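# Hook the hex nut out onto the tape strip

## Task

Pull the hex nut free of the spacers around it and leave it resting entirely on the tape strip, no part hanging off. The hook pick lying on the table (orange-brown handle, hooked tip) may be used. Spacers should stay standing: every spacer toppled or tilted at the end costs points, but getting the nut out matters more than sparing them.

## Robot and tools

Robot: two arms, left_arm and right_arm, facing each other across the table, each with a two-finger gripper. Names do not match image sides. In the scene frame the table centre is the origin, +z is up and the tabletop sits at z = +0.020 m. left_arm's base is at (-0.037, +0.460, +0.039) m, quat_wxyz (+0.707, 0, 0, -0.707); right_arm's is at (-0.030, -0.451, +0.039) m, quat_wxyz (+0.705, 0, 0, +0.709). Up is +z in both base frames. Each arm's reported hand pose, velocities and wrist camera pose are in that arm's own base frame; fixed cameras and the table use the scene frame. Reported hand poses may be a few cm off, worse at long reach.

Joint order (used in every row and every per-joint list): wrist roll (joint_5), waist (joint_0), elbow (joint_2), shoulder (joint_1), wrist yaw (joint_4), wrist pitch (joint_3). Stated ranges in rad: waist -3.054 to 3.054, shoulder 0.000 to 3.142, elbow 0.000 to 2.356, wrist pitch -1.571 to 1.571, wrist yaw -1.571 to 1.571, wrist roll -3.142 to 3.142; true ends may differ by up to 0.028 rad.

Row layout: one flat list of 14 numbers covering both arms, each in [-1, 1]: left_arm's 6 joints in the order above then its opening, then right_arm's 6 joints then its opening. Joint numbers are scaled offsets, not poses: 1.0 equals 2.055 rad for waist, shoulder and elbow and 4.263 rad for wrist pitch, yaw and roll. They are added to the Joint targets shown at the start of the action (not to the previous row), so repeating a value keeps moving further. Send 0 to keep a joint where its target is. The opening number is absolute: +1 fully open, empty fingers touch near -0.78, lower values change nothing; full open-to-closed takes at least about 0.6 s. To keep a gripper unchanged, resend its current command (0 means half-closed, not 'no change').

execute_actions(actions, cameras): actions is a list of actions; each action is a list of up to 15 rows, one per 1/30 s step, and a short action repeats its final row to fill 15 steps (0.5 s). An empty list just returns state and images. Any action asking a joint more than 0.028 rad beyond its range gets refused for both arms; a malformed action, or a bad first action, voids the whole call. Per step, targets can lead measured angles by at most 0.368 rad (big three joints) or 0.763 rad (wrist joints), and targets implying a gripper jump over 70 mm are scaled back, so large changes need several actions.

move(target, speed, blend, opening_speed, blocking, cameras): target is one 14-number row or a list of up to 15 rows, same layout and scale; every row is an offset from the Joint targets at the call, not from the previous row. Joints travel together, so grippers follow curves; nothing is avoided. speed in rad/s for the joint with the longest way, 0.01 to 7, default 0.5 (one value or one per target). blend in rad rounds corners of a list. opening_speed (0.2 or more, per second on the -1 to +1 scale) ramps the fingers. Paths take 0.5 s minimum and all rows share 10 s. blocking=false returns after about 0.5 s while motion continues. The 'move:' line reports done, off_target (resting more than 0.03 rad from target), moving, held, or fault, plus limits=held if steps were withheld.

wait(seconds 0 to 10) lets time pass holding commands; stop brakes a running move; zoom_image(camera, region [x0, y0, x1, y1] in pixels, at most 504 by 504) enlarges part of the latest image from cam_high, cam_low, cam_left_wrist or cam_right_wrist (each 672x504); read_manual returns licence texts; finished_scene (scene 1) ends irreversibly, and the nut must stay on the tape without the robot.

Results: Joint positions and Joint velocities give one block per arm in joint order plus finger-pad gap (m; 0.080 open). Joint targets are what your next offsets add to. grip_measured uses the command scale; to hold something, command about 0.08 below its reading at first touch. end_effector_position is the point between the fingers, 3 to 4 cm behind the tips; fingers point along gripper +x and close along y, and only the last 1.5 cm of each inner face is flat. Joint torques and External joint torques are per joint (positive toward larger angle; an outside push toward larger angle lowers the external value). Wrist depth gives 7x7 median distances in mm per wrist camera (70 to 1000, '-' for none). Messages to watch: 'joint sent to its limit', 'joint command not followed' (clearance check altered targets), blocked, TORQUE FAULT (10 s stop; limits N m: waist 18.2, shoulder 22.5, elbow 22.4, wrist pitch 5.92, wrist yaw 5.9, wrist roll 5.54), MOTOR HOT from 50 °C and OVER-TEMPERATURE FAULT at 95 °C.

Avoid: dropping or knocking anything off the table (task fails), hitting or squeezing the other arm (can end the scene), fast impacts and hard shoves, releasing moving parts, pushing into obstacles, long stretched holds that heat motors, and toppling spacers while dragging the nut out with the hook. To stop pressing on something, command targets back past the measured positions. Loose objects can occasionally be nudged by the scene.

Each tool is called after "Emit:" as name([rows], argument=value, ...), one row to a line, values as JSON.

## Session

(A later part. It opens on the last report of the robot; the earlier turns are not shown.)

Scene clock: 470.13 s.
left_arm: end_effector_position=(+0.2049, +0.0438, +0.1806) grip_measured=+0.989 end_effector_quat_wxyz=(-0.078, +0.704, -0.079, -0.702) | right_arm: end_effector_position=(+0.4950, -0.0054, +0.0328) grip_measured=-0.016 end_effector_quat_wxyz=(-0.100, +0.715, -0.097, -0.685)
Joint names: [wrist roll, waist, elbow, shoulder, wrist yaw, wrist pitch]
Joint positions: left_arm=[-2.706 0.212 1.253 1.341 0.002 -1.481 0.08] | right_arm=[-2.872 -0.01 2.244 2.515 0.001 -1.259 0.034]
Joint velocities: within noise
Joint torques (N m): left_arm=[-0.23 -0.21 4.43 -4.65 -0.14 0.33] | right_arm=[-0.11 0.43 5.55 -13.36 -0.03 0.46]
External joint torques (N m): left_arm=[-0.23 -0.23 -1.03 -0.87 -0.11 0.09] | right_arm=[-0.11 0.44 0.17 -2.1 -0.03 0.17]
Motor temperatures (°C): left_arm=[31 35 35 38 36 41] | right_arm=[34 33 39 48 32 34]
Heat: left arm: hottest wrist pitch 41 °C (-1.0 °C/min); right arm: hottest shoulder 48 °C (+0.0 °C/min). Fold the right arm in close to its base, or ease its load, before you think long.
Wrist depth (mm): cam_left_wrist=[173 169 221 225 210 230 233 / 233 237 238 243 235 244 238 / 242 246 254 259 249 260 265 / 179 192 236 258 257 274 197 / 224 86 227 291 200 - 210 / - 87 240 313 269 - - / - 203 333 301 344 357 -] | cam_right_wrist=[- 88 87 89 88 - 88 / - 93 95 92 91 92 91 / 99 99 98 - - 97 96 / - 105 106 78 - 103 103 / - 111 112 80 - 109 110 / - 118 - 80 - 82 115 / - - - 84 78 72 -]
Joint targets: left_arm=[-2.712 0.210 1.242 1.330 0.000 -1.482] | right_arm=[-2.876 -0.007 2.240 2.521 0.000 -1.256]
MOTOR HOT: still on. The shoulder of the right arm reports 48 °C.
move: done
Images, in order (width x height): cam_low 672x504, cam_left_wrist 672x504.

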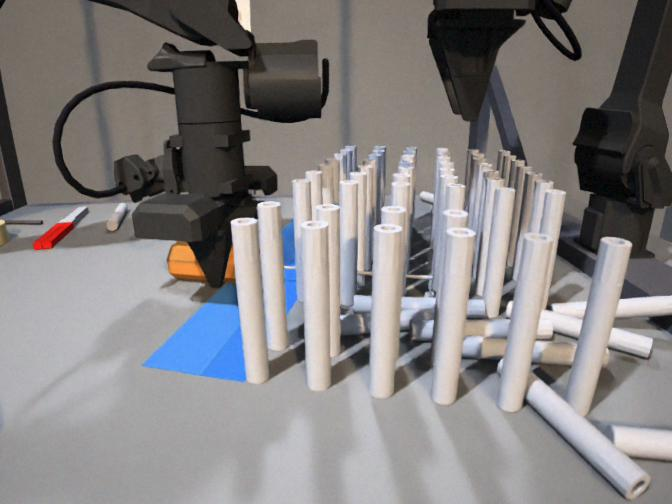

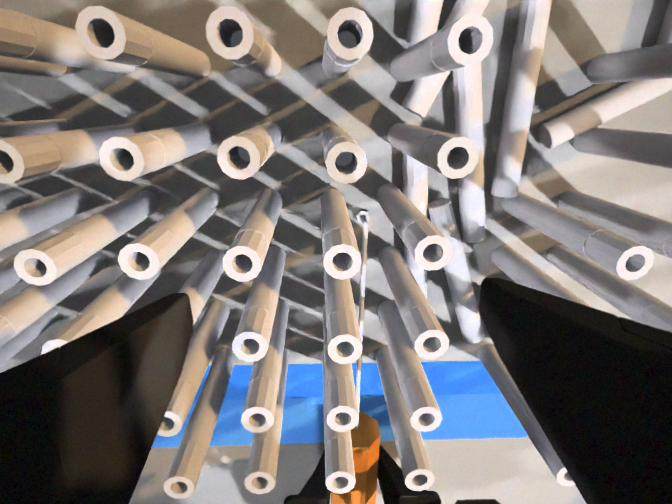

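Emit:
move([
  [0,0,0,0,0,0,0.989,0.0019,0,0,-0.0068,0,0,-0.1],
  [0,0,0,0,0,0,0.989,0.0039,0.0037,-0.0733,-0.0469,0,0.0160,-0.1],
  [0,0,0,0,0,0,0.989,0.0059,0.0078,-0.1353,-0.0811,0,0.0294,-0.1],
], speed=0.15, blend=[0, 0.02, 0], cameras=["cam_left_wrist","cam_low"])

Emit:
zoom_image(camera="cam_left_wrist", region=[330, 200, 400, 300])

Emit:
zoom_image(camera="cam_low", region=[370, 240, 450, 310])

Scene clock: 493.67 s.
left_arm: end_effector_position=(+0.2049, +0.0438, +0.1806) grip_measured=+0.989 end_effector_quat_wxyz=(-0.078, +0.704, -0.079, -0.702) | right_arm: end_effector_position=(+0.4670, +0.0019, +0.0293) grip_measured=-0.016 end_effector_quat_wxyz=(-0.101, +0.714, -0.098, -0.686)
Joint names: [wrist roll, waist, elbow, shoulder, wrist yaw, wrist pitch]
Joint positions: left_arm=[-2.706 0.212 1.253 1.341 0.002 -1.481 0.08] | right_arm=[-2.855 0.004 1.971 2.371 0.001 -1.132 0.034]
Joint velocities: within noise
Joint torques (N m): left_arm=[-0.22 -0.2 4.43 -4.63 -0.13 0.34] | right_arm=[0.13 0.53 4.94 -15.37 -0.03 0.36]
External joint torques (N m): left_arm=[-0.22 -0.19 -1.02 -0.9 -0.12 0.08] | right_arm=[0.13 0.55 -0.42 -4.79 -0.03 0.06]
Motor temperatures (°C): left_arm=[31 34 35 38 36 41] | right_arm=[34 33 37 50 32 34]
Heat: left arm: hottest wrist pitch 41 °C (+0.0 °C/min); right arm: hottest shoulder 50 °C (-1.0 °C/min). Fold the right arm in close to its base, or ease its load, before you think long.
Wrist depth (mm): cam_left_wrist=[173 169 222 225 210 230 233 / 233 237 238 242 235 243 238 / 242 245 254 258 249 260 265 / 179 192 235 269 257 274 197 / 223 86 227 288 200 - 211 / - 86 240 317 269 - - / - 203 337 322 349 358 -] | cam_right_wrist=[- 87 86 87 87 - 87 / - 92 - 90 90 92 90 / 98 98 97 - - 97 96 / - 104 104 78 - 101 101 / 113 110 110 80 - 107 109 / - 117 - 80 - 82 114 / - - - 84 79 72 -]
Joint targets: left_arm=[-2.712 0.210 1.242 1.330 0.000 -1.482] | right_arm=[-2.851 0.009 1.962 2.355 0.000 -1.130]
MOTOR HOT: still on. The shoulder of the right arm reports 50 °C.
move: done
Images, in order (width x height): cam_low 672x504, cam_left_wrist 672x504.

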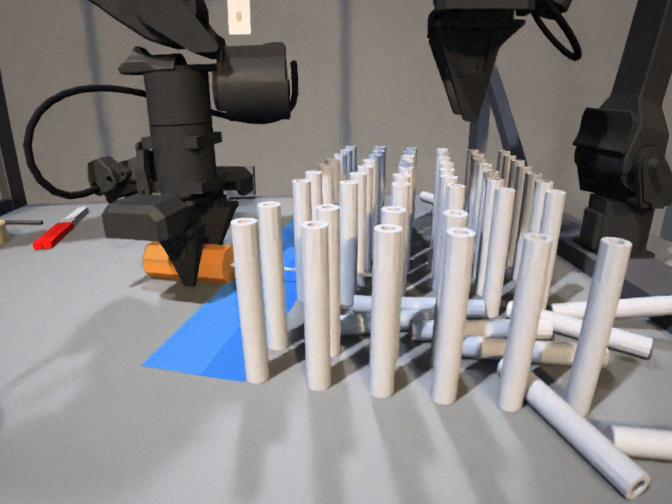

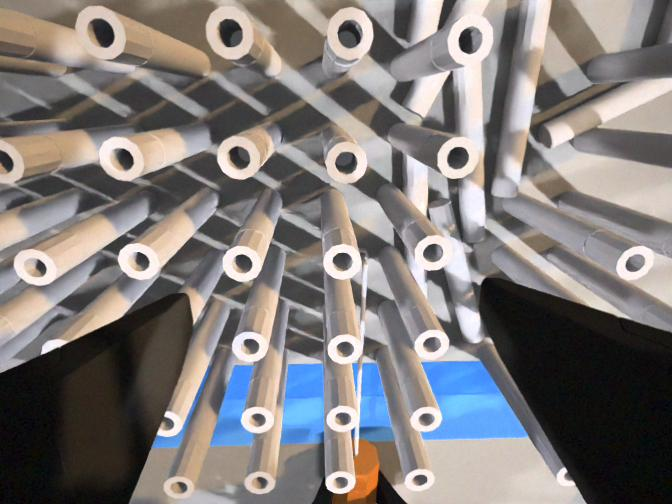

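Scaled by 5.040 from the camera's 672x504 image, which has a finer 960x720 frame.

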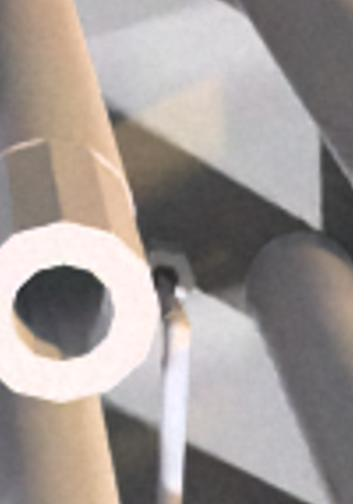

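Scaled by 6.300 from the camera's 672x504 image, which has a finer 960x720 frame.

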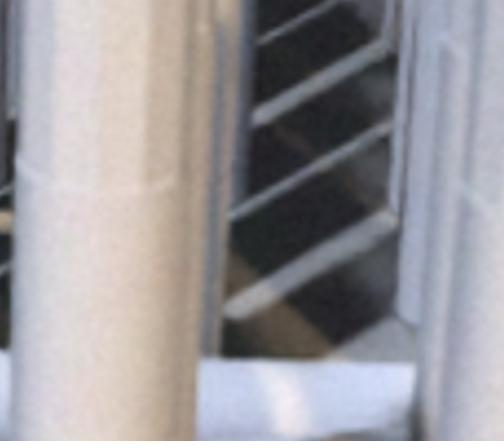

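Emit:
move([
  [0,0,0,0,0,0,0.989,0.0043,0.0095,-0.1074,-0.0619,0,0.0221,-0.1],
  [0,0,0,0,0,0,0.989,0.0093,0.0197,-0.1954,-0.1144,0,0.0392,-0.1],
  [0,0,0,0,0,0,0.989,0.0151,0.0316,-0.2729,-0.1629,0,0.0532,-0.1],
], speed=0.2, blend=[0.03, 0.03, 0], cameras=["cam_left_wrist","cam_high","cam_low"])

Emit:
zoom_image(camera="cam_left_wrist", region=[320, 310, 420, 450])

Scene clock: 513.50 s.
left_arm: end_effector_position=(+0.2049, +0.0438, +0.1806) grip_measured=+0.989 end_effector_quat_wxyz=(-0.078, +0.704, -0.079, -0.702) | right_arm: end_effector_position=(+0.3790, +0.0264, +0.0259) grip_measured=-0.016 end_effector_quat_wxyz=(-0.101, +0.713, -0.097, -0.687)
Joint names: [wrist roll, waist, elbow, shoulder, wrist yaw, wrist pitch]
Joint positions: left_arm=[-2.706 0.212 1.253 1.341 0.002 -1.481 0.08] | right_arm=[-2.791 0.07 1.408 2.036 0.001 -0.906 0.034]
Joint velocities: within noise
Joint torques (N m): left_arm=[-0.22 -0.21 4.38 -4.64 -0.13 0.33] | right_arm=[0.14 0.48 4.92 -12.47 -0.03 0.43]
External joint torques (N m): left_arm=[-0.22 -0.21 -1.02 -0.92 -0.11 0.1] | right_arm=[0.14 0.48 -0.05 -4.28 -0.02 0.15]
Motor temperatures (°C): left_arm=[31 34 35 38 36 41] | right_arm=[34 33 35 58 32 34]
Heat: left arm: hottest wrist pitch 41 °C (+0.0 °C/min); right arm: hottest shoulder 58 °C (+8.1 °C/min). Fold the right arm in close to its base, or ease its load, before you think long.
Wrist depth (mm): cam_left_wrist=[173 169 209 224 210 230 233 / 233 237 238 242 235 244 238 / 243 246 253 259 248 260 265 / 179 192 236 271 257 274 197 / 224 86 227 292 200 - 210 / - 87 240 316 268 - - / - 203 336 346 350 358 -] | cam_right_wrist=[- 87 86 87 87 - 87 / - 92 - 90 90 92 90 / 98 97 97 - - 97 96 / - 104 103 78 - 101 102 / 113 110 110 80 - 107 108 / - 117 - 80 - 82 114 / - - - 84 78 73 -]
Joint targets: left_arm=[-2.712 0.210 1.242 1.330 0.000 -1.482] | right_arm=[-2.787 0.074 1.400 2.020 0.000 -0.904]
MOTOR HOT: still on. The shoulder of the right arm reports 58 °C.
move: done
Images, in order (width x height): cam_high 672x504, cam_low 672x504, cam_left_wrist 672x504.

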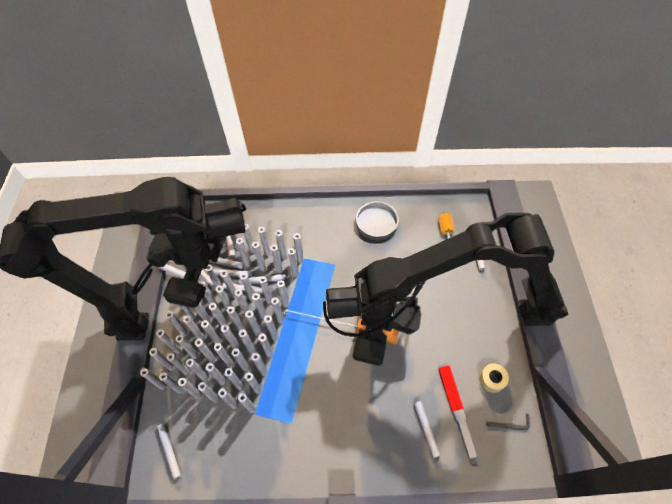

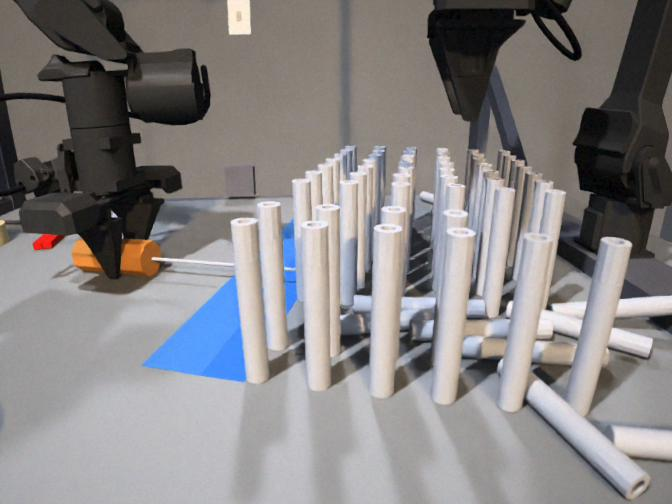

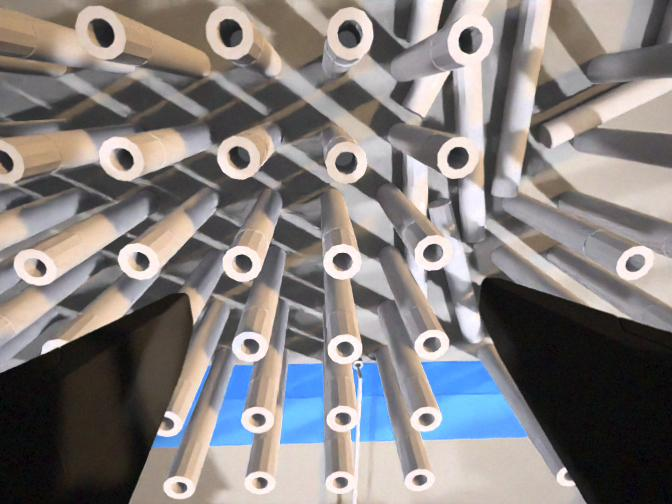

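Scaled by 3.600 from the camera's 672x504 image, which has a finer 960x720 frame.

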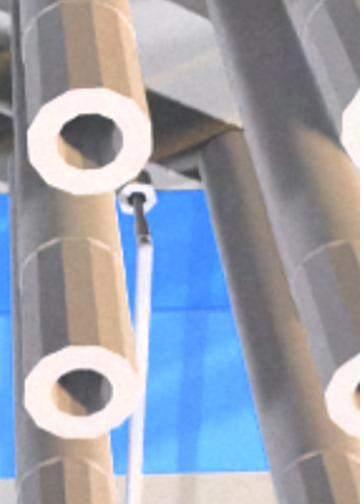

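Emit:
move([
  [0,0,0,0,0,0,0.989,0.0049,0.0099,-0.0540,-0.0368,0,0.0090,-0.1],
  [0,0,0,0,0,0,0.989,0.0104,0.0214,-0.1040,-0.0715,0,0.0164,-0.1],
], speed=0.15, blend=[0.02, 0], cameras=["cam_left_wrist","cam_high","cam_low"])

Emit:
zoom_image(camera="cam_left_wrist", region=[300, 350, 440, 504])

Emit:
zoom_image(camera="cam_high", region=[270, 280, 370, 360])

Scene clock: 523.93 s.
left_arm: end_effector_position=(+0.2049, +0.0438, +0.1806) grip_measured=+0.989 end_effector_quat_wxyz=(-0.078, +0.704, -0.079, -0.702) | right_arm: end_effector_position=(+0.3349, +0.0383, +0.0247) grip_measured=-0.016 end_effector_quat_wxyz=(-0.102, +0.713, -0.096, -0.687)
Joint names: [wrist roll, waist, elbow, shoulder, wrist yaw, wrist pitch]
Joint positions: left_arm=[-2.706 0.212 1.253 1.341 0.002 -1.481 0.08] | right_arm=[-2.746 0.114 1.192 1.89 0.001 -0.836 0.034]
Joint velocities: within noise
Joint torques (N m): left_arm=[-0.22 -0.2 4.47 -4.62 -0.14 0.33] | right_arm=[0.12 0.43 5.13 -11.23 -0.03 0.46]
External joint torques (N m): left_arm=[-0.22 -0.19 -0.97 -0.83 -0.12 0.1] | right_arm=[0.12 0.45 0.27 -4.07 -0.03 0.19]
Motor temperatures (°C): left_arm=[31 34 35 38 36 41] | right_arm=[34 33 35 55 32 34]
Heat: left arm: hottest wrist pitch 41 °C (+0.0 °C/min); right arm: hottest shoulder 55 °C (+6.0 °C/min). Fold the right arm in close to its base, or ease its load, before you think long.
Wrist depth (mm): cam_left_wrist=[173 169 222 225 210 230 233 / 232 236 238 243 235 243 238 / 243 246 253 259 248 260 264 / 179 192 237 271 257 274 196 / 224 86 227 292 200 - 211 / - 87 240 317 269 - - / - 203 336 346 351 357 -] | cam_right_wrist=[- 87 86 87 87 - 87 / - 92 - 91 90 92 91 / 98 98 97 - - 97 96 / - 104 104 78 - 101 102 / 113 110 111 80 - 107 109 / - 117 - 80 - 82 115 / - - - 84 79 73 -]
Joint targets: left_arm=[-2.712 0.210 1.242 1.330 0.000 -1.482] | right_arm=[-2.742 0.118 1.187 1.873 0.000 -0.834]
MOTOR HOT: still on. The shoulder of the right arm reports 55 °C.
move: done
Images, in order (width x height): cam_high 672x504, cam_low 672x504, cam_left_wrist 672x504.

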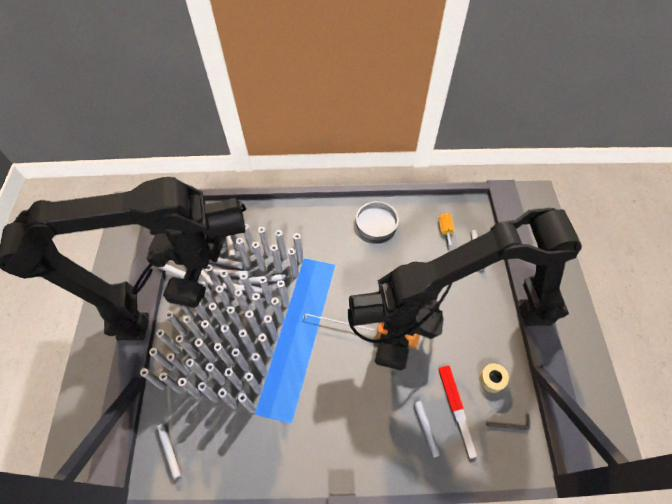

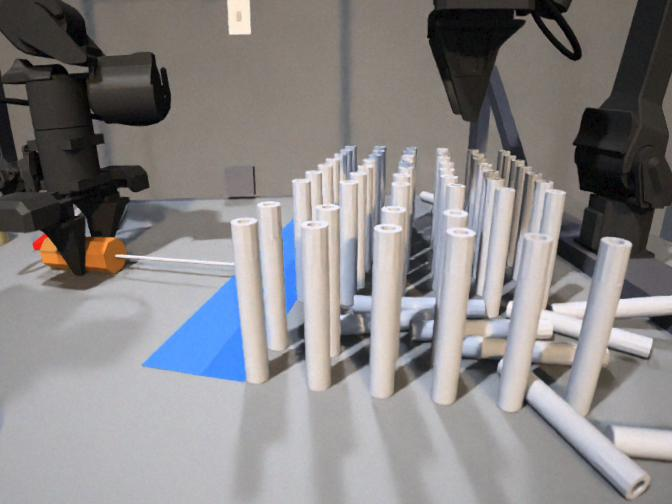

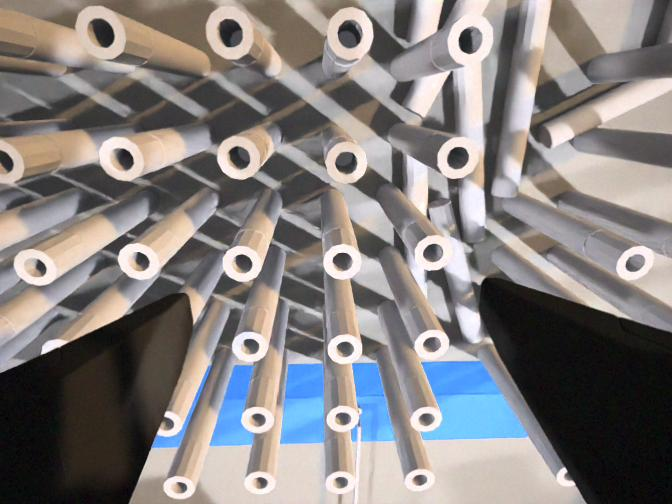

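Scaled by 3.273 from the camera's 672x504 image, which has a finer 960x720 frame.

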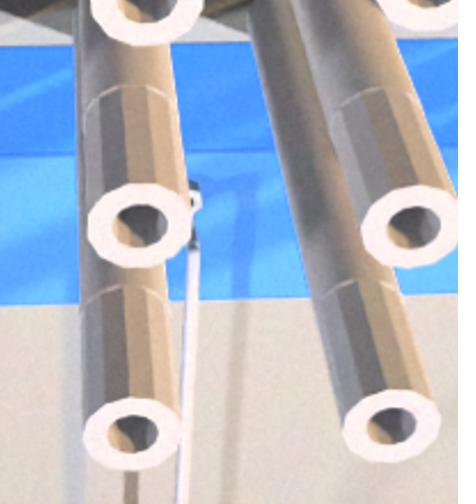

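Scaled by 5.040 from the camera's 672x504 image, which has a finer 960x720 frame.

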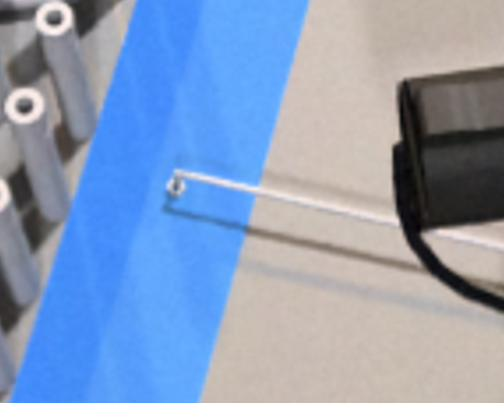

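Emit:
move(target=[0,0,0,0,0,0,0.989,0,0,0,-0.0292,0,0,-0.1], speed=0.1, cameras=["cam_left_wrist","cam_high","cam_low"])

Emit:
zoom_image(camera="cam_high", region=[270, 280, 370, 360])

Emit:
zoom_image(camera="cam_left_wrist", region=[300, 350, 440, 504])

Scene clock: 548.57 s.
left_arm: end_effector_position=(+0.2049, +0.0438, +0.1806) grip_measured=+0.989 end_effector_quat_wxyz=(-0.078, +0.704, -0.079, -0.702) | right_arm: end_effector_position=(+0.3387, +0.0387, +0.0435) grip_measured=-0.016 end_effector_quat_wxyz=(-0.107, +0.732, -0.091, -0.666)
Joint names: [wrist roll, waist, elbow, shoulder, wrist yaw, wrist pitch]
Joint positions: left_arm=[-2.706 0.212 1.253 1.341 0.002 -1.481 0.08] | right_arm=[-2.746 0.114 1.191 1.83 0.001 -0.836 0.034]
Joint velocities: within noise
Joint torques (N m): left_arm=[-0.23 -0.18 4.4 -4.67 -0.13 0.32] | right_arm=[0.12 0.41 5.4 -10.92 -0.03 0.54]
External joint torques (N m): left_arm=[-0.23 -0.2 -1.08 -0.93 -0.11 0.05] | right_arm=[0.12 0.42 0.21 -3.87 -0.02 0.14]
Motor temperatures (°C): left_arm=[31 34 35 38 36 41] | right_arm=[34 33 35 52 32 34]
Heat: left arm: hottest wrist pitch 41 °C (+0.0 °C/min); right arm: hottest shoulder 52 °C (+3.0 °C/min). Fold the right arm in close to its base, or ease its load, before you think long.
Wrist depth (mm): cam_left_wrist=[173 169 222 224 210 230 233 / 233 236 237 241 235 244 238 / 243 246 254 258 249 260 264 / 179 192 235 270 256 274 196 / 224 86 226 292 200 - 210 / - 87 240 316 269 - - / - 202 335 345 351 357 -] | cam_right_wrist=[- 99 99 99 99 99 99 / - 105 105 104 103 104 106 / 114 113 - - - 113 113 / 119 121 121 - - 122 124 / 130 130 131 79 - 129 131 / 142 139 - 80 - 82 141 / - - - 84 78 72 -]
Joint targets: left_arm=[-2.712 0.210 1.242 1.330 0.000 -1.482] | right_arm=[-2.742 0.118 1.187 1.813 0.000 -0.834]
MOTOR HOT: still on. The shoulder of the right arm reports 52 °C.
move: done
Images, in order (width x height): cam_high 672x504, cam_low 672x504, cam_left_wrist 672x504.

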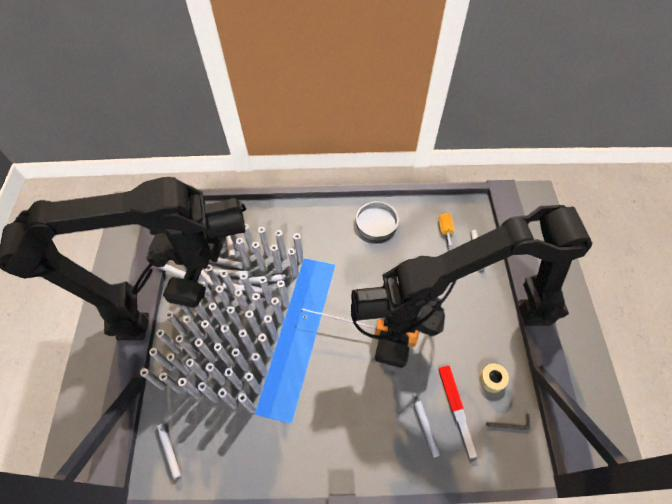

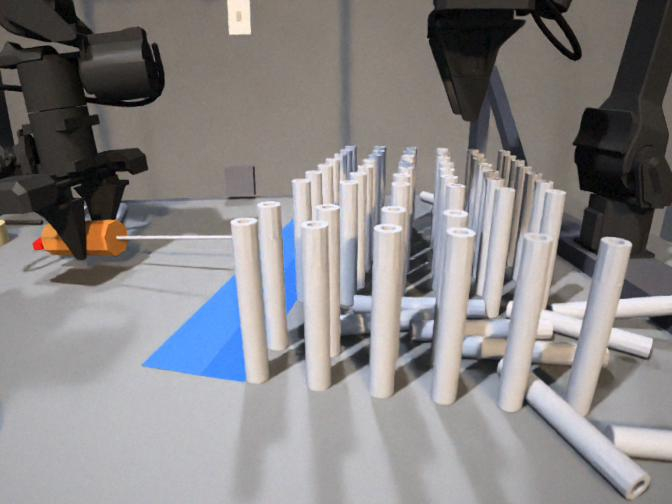

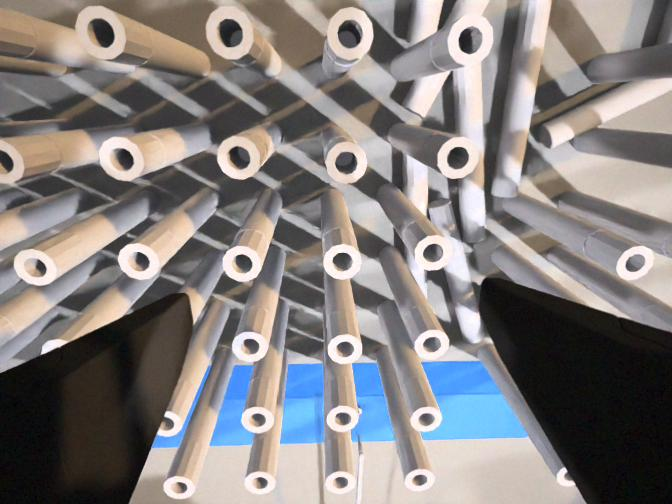

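Scaled by 5.040 from the camera's 672x504 image, which has a finer 960x720 frame.

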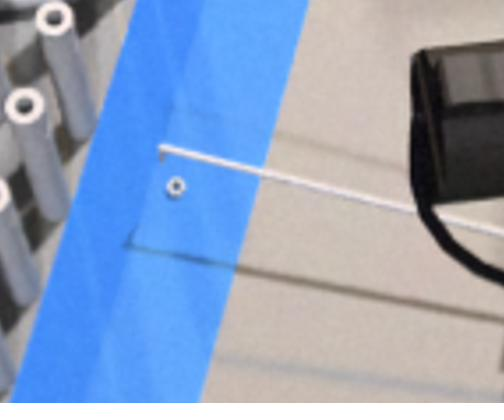

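Scaled by 3.273 from the camera's 672x504 image, which has a finer 960x720 frame.

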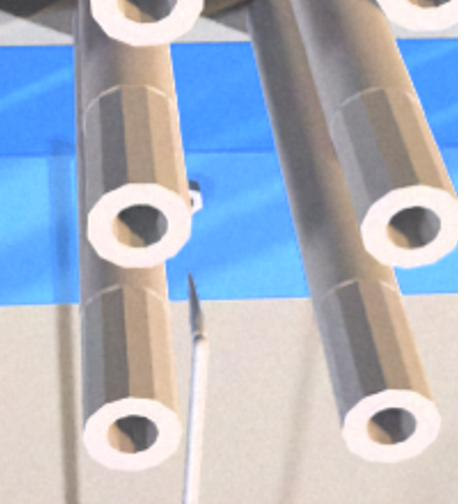

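Emit:
move([
  [0,0,0,0,0,0,0.989,0,0,-0.1226,-0.1275,0,-0.0188,-0.1],
  [0,0,0,0,0,0,0.989,0,0,-0.1630,-0.0900,0,0.0162,-0.1],
], speed=[0.3, 0.12], cameras=["cam_right_wrist","cam_high","cam_low"])

Emit:
zoom_image(camera="cam_low", region=[0, 200, 240, 330])

Emit:
zoom_image(camera="cam_high", region=[290, 290, 450, 390])

Scene clock: 568.93 s.
left_arm: end_effector_position=(+0.2049, +0.0438, +0.1806) grip_measured=+0.989 end_effector_quat_wxyz=(-0.078, +0.704, -0.079, -0.702) | right_arm: end_effector_position=(+0.2580, +0.0294, +0.0225) grip_measured=-0.016 end_effector_quat_wxyz=(-0.102, +0.712, -0.096, -0.688)
Joint names: [wrist roll, waist, elbow, shoulder, wrist yaw, wrist pitch]
Joint positions: left_arm=[-2.706 0.212 1.253 1.341 0.002 -1.481 0.08] | right_arm=[-2.746 0.114 0.857 1.623 0.001 -0.769 0.034]
Joint velocities: within noise
Joint torques (N m): left_arm=[-0.22 -0.22 4.43 -4.62 -0.14 0.33] | right_arm=[0.12 0.42 4.82 -5.93 -0.03 0.58]
External joint torques (N m): left_arm=[-0.22 -0.22 -1.01 -0.89 -0.12 0.08] | right_arm=[0.12 0.42 0.05 -0.77 -0.02 0.28]
Motor temperatures (°C): left_arm=[31 34 35 38 36 41] | right_arm=[34 33 35 49 32 34]
Heat: left arm: hottest wrist pitch 41 °C (+0.0 °C/min); right arm: hottest shoulder 49 °C (-8.0 °C/min). Fold the right arm in close to its base, or ease its load, before you think long.
Wrist depth (mm): cam_left_wrist=[173 169 221 225 210 230 233 / 233 236 237 243 235 244 238 / 243 246 254 259 248 260 266 / 179 192 236 271 257 274 197 / 224 86 227 292 200 - 210 / - 86 240 317 268 - - / - 203 336 346 349 357 -] | cam_right_wrist=[- 87 87 86 87 - 87 / - 92 - 90 90 92 90 / 98 98 97 - - 97 96 / - 104 103 78 - 101 102 / 113 109 111 80 - 108 109 / - 117 - 80 - 82 115 / - - - 84 78 72 -]
Joint targets: left_arm=[-2.712 0.210 1.242 1.330 0.000 -1.482] | right_arm=[-2.742 0.118 0.852 1.628 0.000 -0.765]
MOTOR HOT: still on. The shoulder of the right arm reports 49 °C.
move: done
Images, in order (width x height): cam_high 672x504, cam_low 672x504, cam_right_wrist 672x504.

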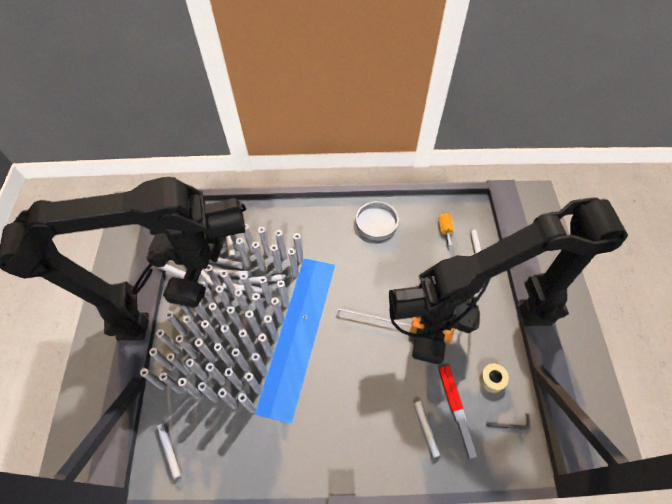

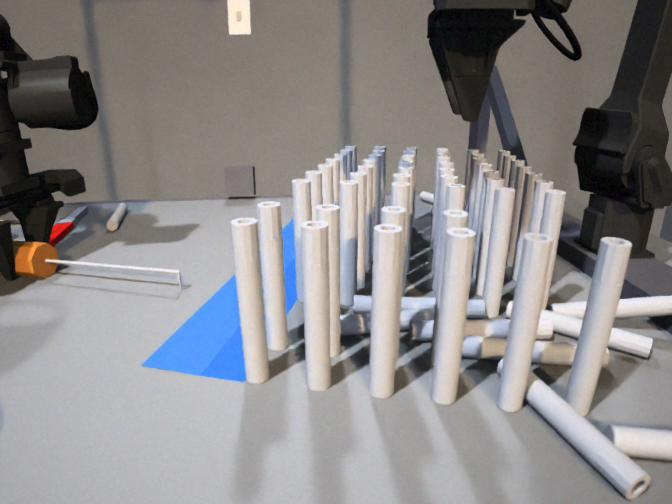

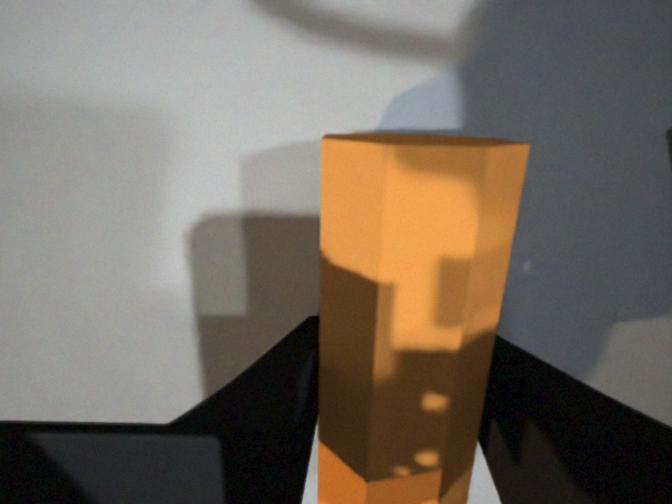

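Scaled by 2.100 from the camera's 672x504 image, which has a finer 960x720 frame.

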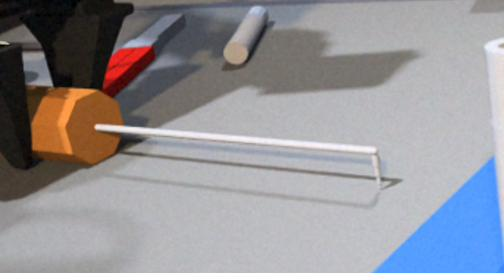

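Scaled by 3.150 from the camera's 672x504 image, which has a finer 960x720 frame.

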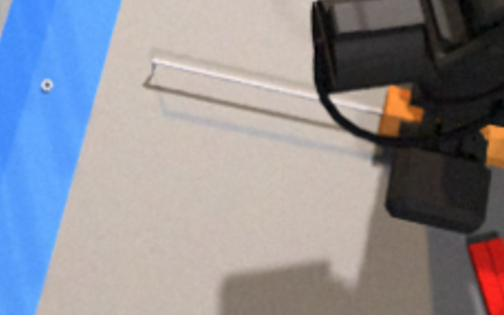

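Emit:
move(target=[0,0,0,0,0,0,0.989,0,0,0,0,0,0,0.6], opening_speed=0.8, cameras=["cam_right_wrist","cam_low"])

Scene clock: 574.97 s.
left_arm: end_effector_position=(+0.2049, +0.0438, +0.1806) grip_measured=+0.989 end_effector_quat_wxyz=(-0.078, +0.704, -0.079, -0.702) | right_arm: end_effector_position=(+0.2584, +0.0295, +0.0224) grip_measured=+0.597 end_effector_quat_wxyz=(-0.102, +0.713, -0.096, -0.687)
Joint names: [wrist roll, waist, elbow, shoulder, wrist yaw, wrist pitch]
Joint positions: left_arm=[-2.706 0.212 1.253 1.341 0.002 -1.481 0.08] | right_arm=[-2.746 0.114 0.857 1.623 0.001 -0.767 0.062]
Joint velocities: within noise
Joint torques (N m): left_arm=[-0.23 -0.24 4.48 -4.71 -0.13 0.33] | right_arm=[0.12 0.42 4.85 -5.86 -0.03 0.44]
External joint torques (N m): left_arm=[-0.23 -0.25 -0.96 -1.01 -0.12 0.07] | right_arm=[0.12 0.42 0.03 -0.66 -0.01 0.13]
Motor temperatures (°C): left_arm=[31 34 35 38 36 40] | right_arm=[34 33 35 48 32 34]
Heat: left arm: hottest wrist pitch 40 °C (-1.0 °C/min); right arm: hottest shoulder 48 °C (-9.0 °C/min). Fold the right arm in close to its base, or ease its load, before you think long.
Wrist depth (mm): cam_left_wrist=[173 169 222 224 210 230 233 / 233 237 238 242 235 243 238 / 243 246 254 258 249 260 264 / 179 192 235 271 257 274 196 / 224 86 226 292 200 - 210 / - 87 240 316 269 - - / - 203 336 346 349 356 -] | cam_right_wrist=[- 87 86 86 87 - 86 / - 92 - 91 90 91 90 / 98 97 97 - - 97 96 / - 104 103 78 - 101 102 / 113 109 107 80 71 106 109 / - - 79 82 - 101 77 / - - 126 87 81 125 73]
Joint targets: left_arm=[-2.712 0.210 1.242 1.330 0.000 -1.482] | right_arm=[-2.742 0.118 0.852 1.628 0.000 -0.765]
MOTOR HOT: still on. The shoulder of the right arm reports 48 °C.
move: done
Images, in order (width x height): cam_low 672x504, cam_right_wrist 672x504.

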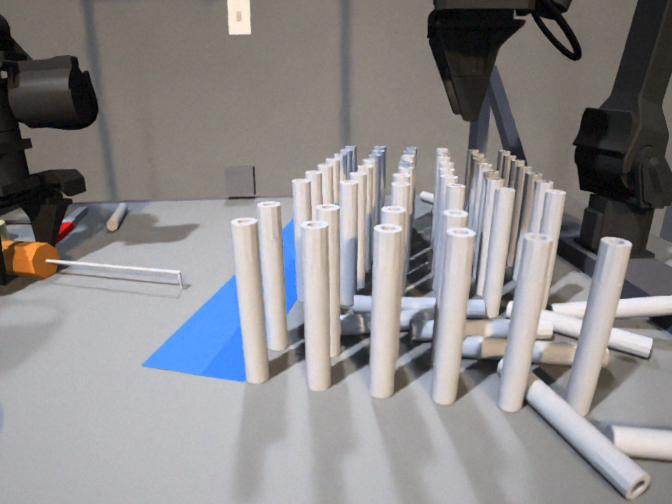

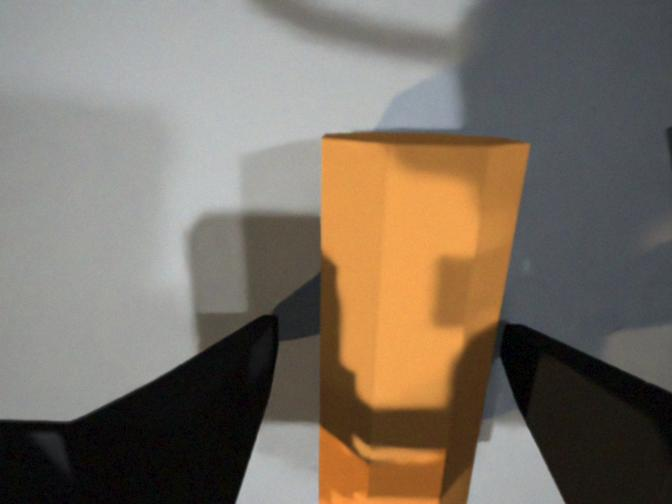

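Emit:
move(target=[0.3099,0.3333,0.1140,0.0688,0,-0.0015,0.989,0,0,0.1693,-0.0380,0,-0.0983,0.6], speed=0.7)

Scene clock: 593.77 s.
left_arm: end_effector_position=(+0.1599, +0.1979, +0.2087) grip_measured=+0.989 end_effector_quat_wxyz=(-0.321, +0.651, -0.264, -0.635) | right_arm: end_effector_position=(+0.2697, +0.0308, +0.1163) grip_measured=+0.598 end_effector_quat_wxyz=(-0.100, +0.707, -0.098, -0.693)
Joint names: [wrist roll, waist, elbow, shoulder, wrist yaw, wrist pitch]
Joint positions: left_arm=[-1.396 0.892 1.462 1.462 0.002 -1.488 0.08] | right_arm=[-2.746 0.114 1.189 1.56 0.001 -1.18 0.062]
Joint velocities: within noise
Joint torques (N m): left_arm=[0.15 0.32 7.52 -3.59 -0.17 0.54] | right_arm=[0.11 0.42 7.59 -8.1 -0.04 0.01]
External joint torques (N m): left_arm=[0.14 0.33 1.96 1.15 -0.11 0.1] | right_arm=[0.11 0.42 2.19 -2.74 -0.02 -0.25]
Motor temperatures (°C): left_arm=[31 34 35 38 36 40] | right_arm=[33 33 35 45 32 34]
Heat: left arm: hottest wrist pitch 40 °C (-1.0 °C/min); right arm: hottest shoulder 45 °C (-9.0 °C/min).
Wrist depth (mm): cam_left_wrist=[219 225 247 252 261 262 - / 231 254 262 266 274 285 285 / 248 266 274 279 296 305 312 / 281 288 287 298 311 328 340 / 294 86 301 317 323 - 363 / - 87 257 345 294 - - / - 236 271 295 403 262 -] | cam_right_wrist=[172 171 171 169 169 168 164 / 182 180 180 157 176 174 177 / 192 191 191 157 186 188 187 / 203 203 202 166 199 199 198 / 217 216 209 214 213 206 211 / - - 79 229 228 94 77 / - - 243 246 243 89 73]
Joint targets: left_arm=[-1.391 0.895 1.476 1.471 0.000 -1.489] | right_arm=[-2.742 0.118 1.200 1.550 0.000 -1.184]
MOTOR HOT: cleared for the motors of the right arm.
move: done

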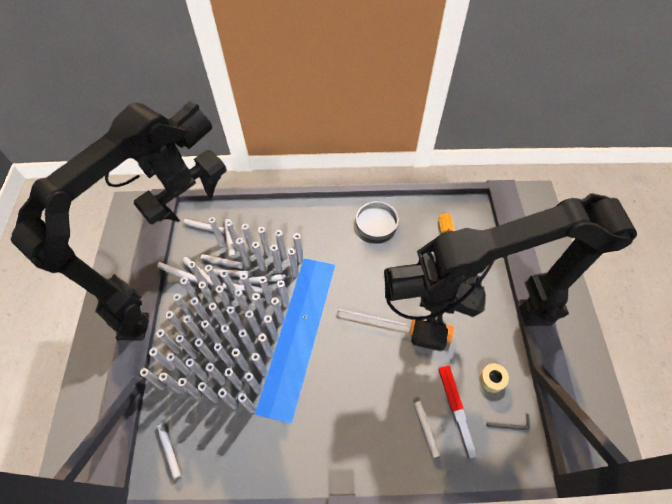

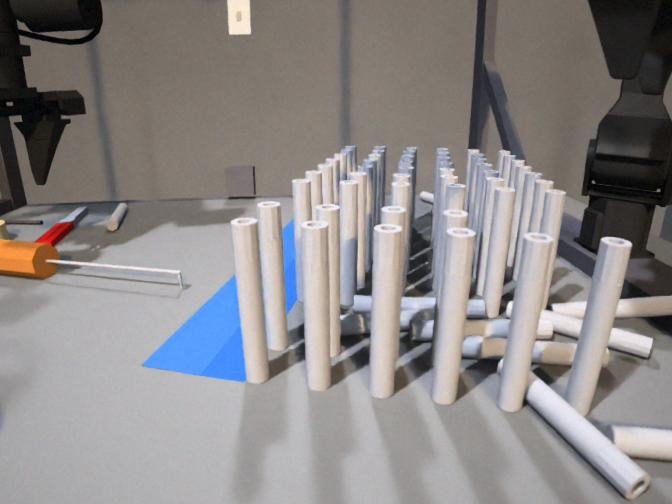

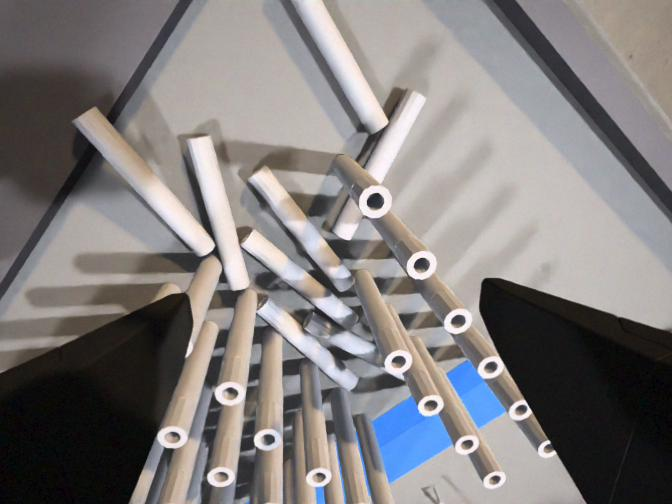

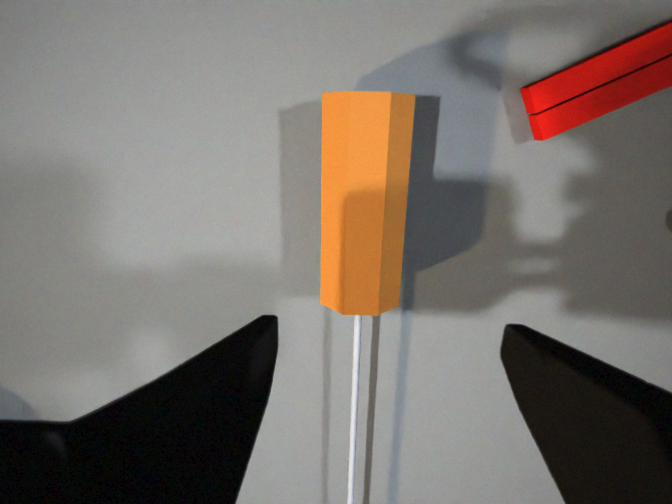

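Emit:
move(target=[-0.0664,0.1474,-0.1040,0.1072,0,0.0815,0.2,0,0,0,0,0,0,0.6], speed=0.6, cameras=["cam_left_wrist","cam_high","cam_low"])

Scene clock: 719.30 s.
left_arm: end_effector_position=(+0.1102, +0.2810, +0.1045) grip_measured=+0.203 end_effector_quat_wxyz=(-0.103, +0.702, -0.092, -0.699) | right_arm: end_effector_position=(+0.2697, +0.0308, +0.1163) grip_measured=+0.598 end_effector_quat_wxyz=(-0.100, +0.707, -0.098, -0.694)
Joint names: [wrist roll, waist, elbow, shoulder, wrist yaw, wrist pitch]
Joint positions: left_arm=[-1.667 1.198 1.272 1.684 0.001 -1.143 0.044] | right_arm=[-2.746 0.114 1.189 1.56 0.001 -1.181 0.062]
Joint velocities: within noise
Joint torques (N m): left_arm=[-0.22 0.13 4.58 -5.36 -0.14 0.62] | right_arm=[0.12 0.44 7.59 -8.11 -0.04 0.03]
External joint torques (N m): left_arm=[-0.23 0.12 -0.96 1.01 -0.08 0.3] | right_arm=[0.12 0.45 2.27 -2.86 -0.03 -0.22]
Motor temperatures (°C): left_arm=[31 33 43 34 35 40] | right_arm=[33 32 38 42 32 33]
Heat: left arm: hottest elbow 43 °C (+1.0 °C/min); right arm: hottest shoulder 42 °C (-1.0 °C/min).
Wrist depth (mm): cam_left_wrist=[136 138 139 141 161 147 859 / 144 155 166 168 170 157 908 / 173 176 178 177 182 170 968 / 183 186 191 190 195 192 - / 188 197 200 204 97 202 - / - - 171 224 92 - - / - - 145 246 250 - -] | cam_right_wrist=[172 171 171 170 169 168 164 / 182 180 180 158 176 173 176 / 192 191 190 157 187 187 187 / 203 203 202 166 200 199 198 / 217 215 210 214 213 207 210 / - - 79 230 227 94 77 / - - 243 244 243 89 74]
Joint targets: left_arm=[-1.674 1.198 1.263 1.692 0.000 -1.142] | right_arm=[-2.742 0.118 1.200 1.550 0.000 -1.184]
move: done
Images, in order (width x height): cam_high 672x504, cam_low 672x504, cam_left_wrist 672x504.

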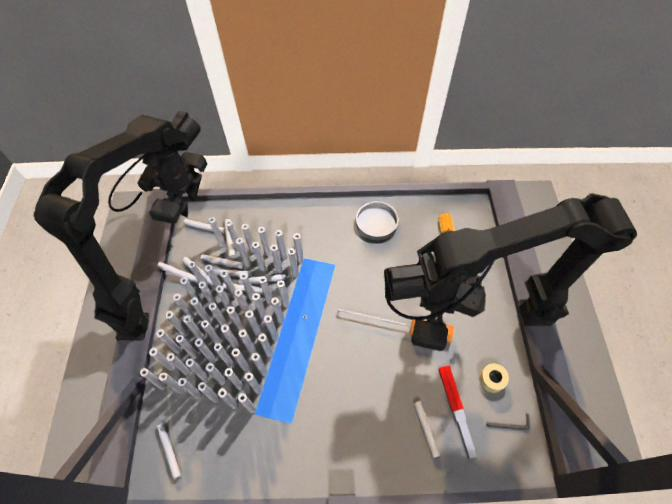

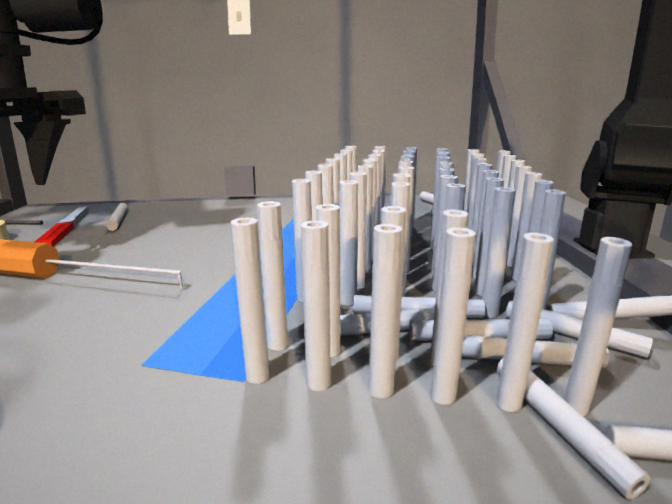

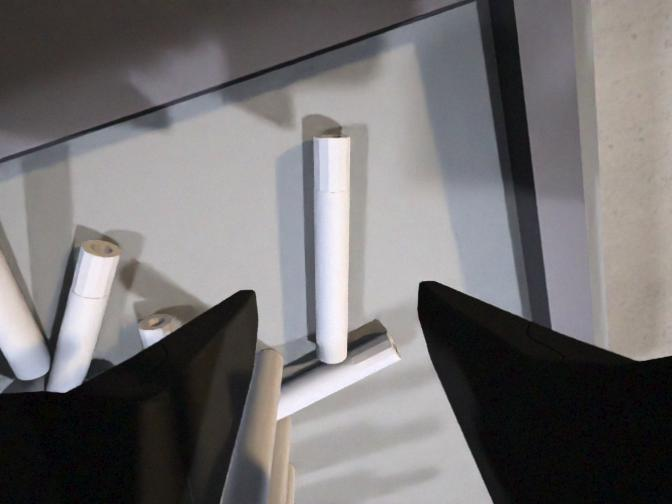

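Emit:
move([
  [0,0,-0.1080,0.0506,0,0.0772,0.2,0,0,0,0,0,0,0.6],
  [0,0,-0.1080,0.0506,0,0.0772,-0.6,0,0,0,0,0,0,0.6],
], speed=0.3, cameras=["cam_left_wrist","cam_low"])

Scene clock: 734.87 s.
left_arm: end_effector_position=(+0.1107, +0.2822, +0.0236) grip_measured=-0.503 end_effector_quat_wxyz=(-0.105, +0.703, -0.090, -0.698) | right_arm: end_effector_position=(+0.2697, +0.0308, +0.1163) grip_measured=+0.598 end_effector_quat_wxyz=(-0.100, +0.707, -0.098, -0.694)
Joint names: [wrist roll, waist, elbow, shoulder, wrist yaw, wrist pitch]
Joint positions: left_arm=[-1.668 1.198 1.05 1.785 0.001 -0.813 0.012] | right_arm=[-2.746 0.114 1.189 1.56 0.001 -1.181 0.062]
Joint velocities: within noise
Joint torques (N m): left_arm=[-0.22 0.11 4.01 -5.27 -0.14 0.59] | right_arm=[0.11 0.44 7.59 -8.12 -0.04 0.03]
External joint torques (N m): left_arm=[-0.22 0.13 -0.96 1.28 -0.09 0.27] | right_arm=[0.11 0.44 2.21 -2.76 -0.02 -0.23]
Motor temperatures (°C): left_arm=[31 33 40 37 35 40] | right_arm=[33 32 38 42 32 33]
Heat: left arm: hottest elbow 40 °C (-2.0 °C/min); right arm: hottest shoulder 42 °C (+0.0 °C/min).
Wrist depth (mm): cam_left_wrist=[- - - 87 89 89 91 / - 90 92 95 94 96 96 / - 97 97 96 101 101 104 / - 104 105 92 108 110 111 / - 111 110 95 113 118 119 / - - - 103 - - - / - - - 117 - - -] | cam_right_wrist=[172 171 171 170 169 168 164 / 181 180 180 158 177 174 177 / 192 190 191 157 186 187 187 / 204 202 201 167 199 198 197 / 217 216 210 214 213 207 209 / - - 79 229 227 94 77 / - - 243 244 243 89 74]
Joint targets: left_arm=[-1.674 1.198 1.041 1.795 0.000 -0.813] | right_arm=[-2.742 0.118 1.200 1.550 0.000 -1.184]
move: done
Images, in order (width x height): cam_low 672x504, cam_left_wrist 672x504.

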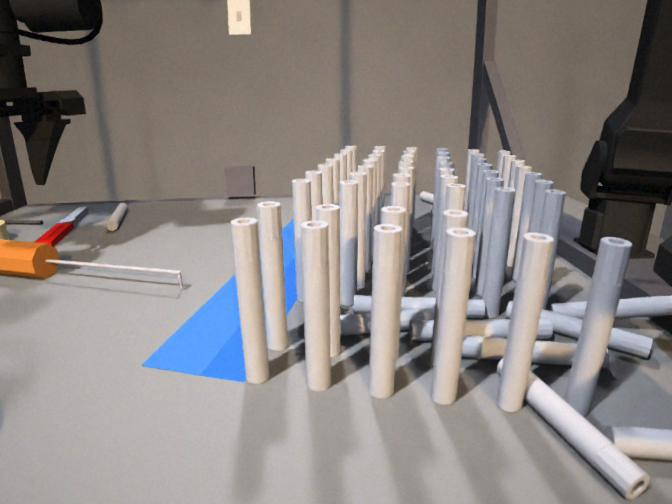

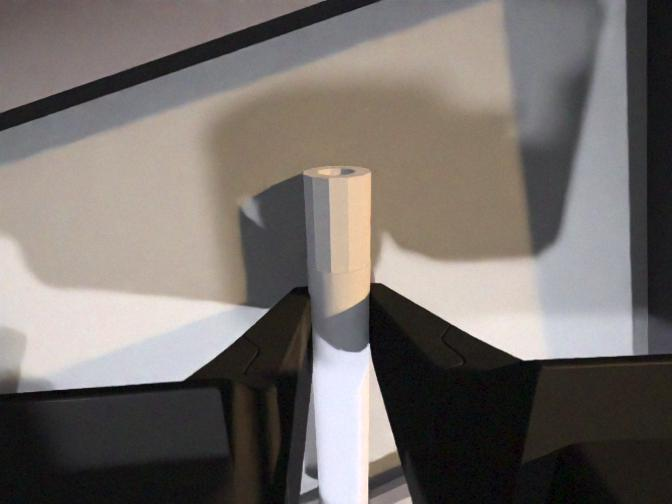

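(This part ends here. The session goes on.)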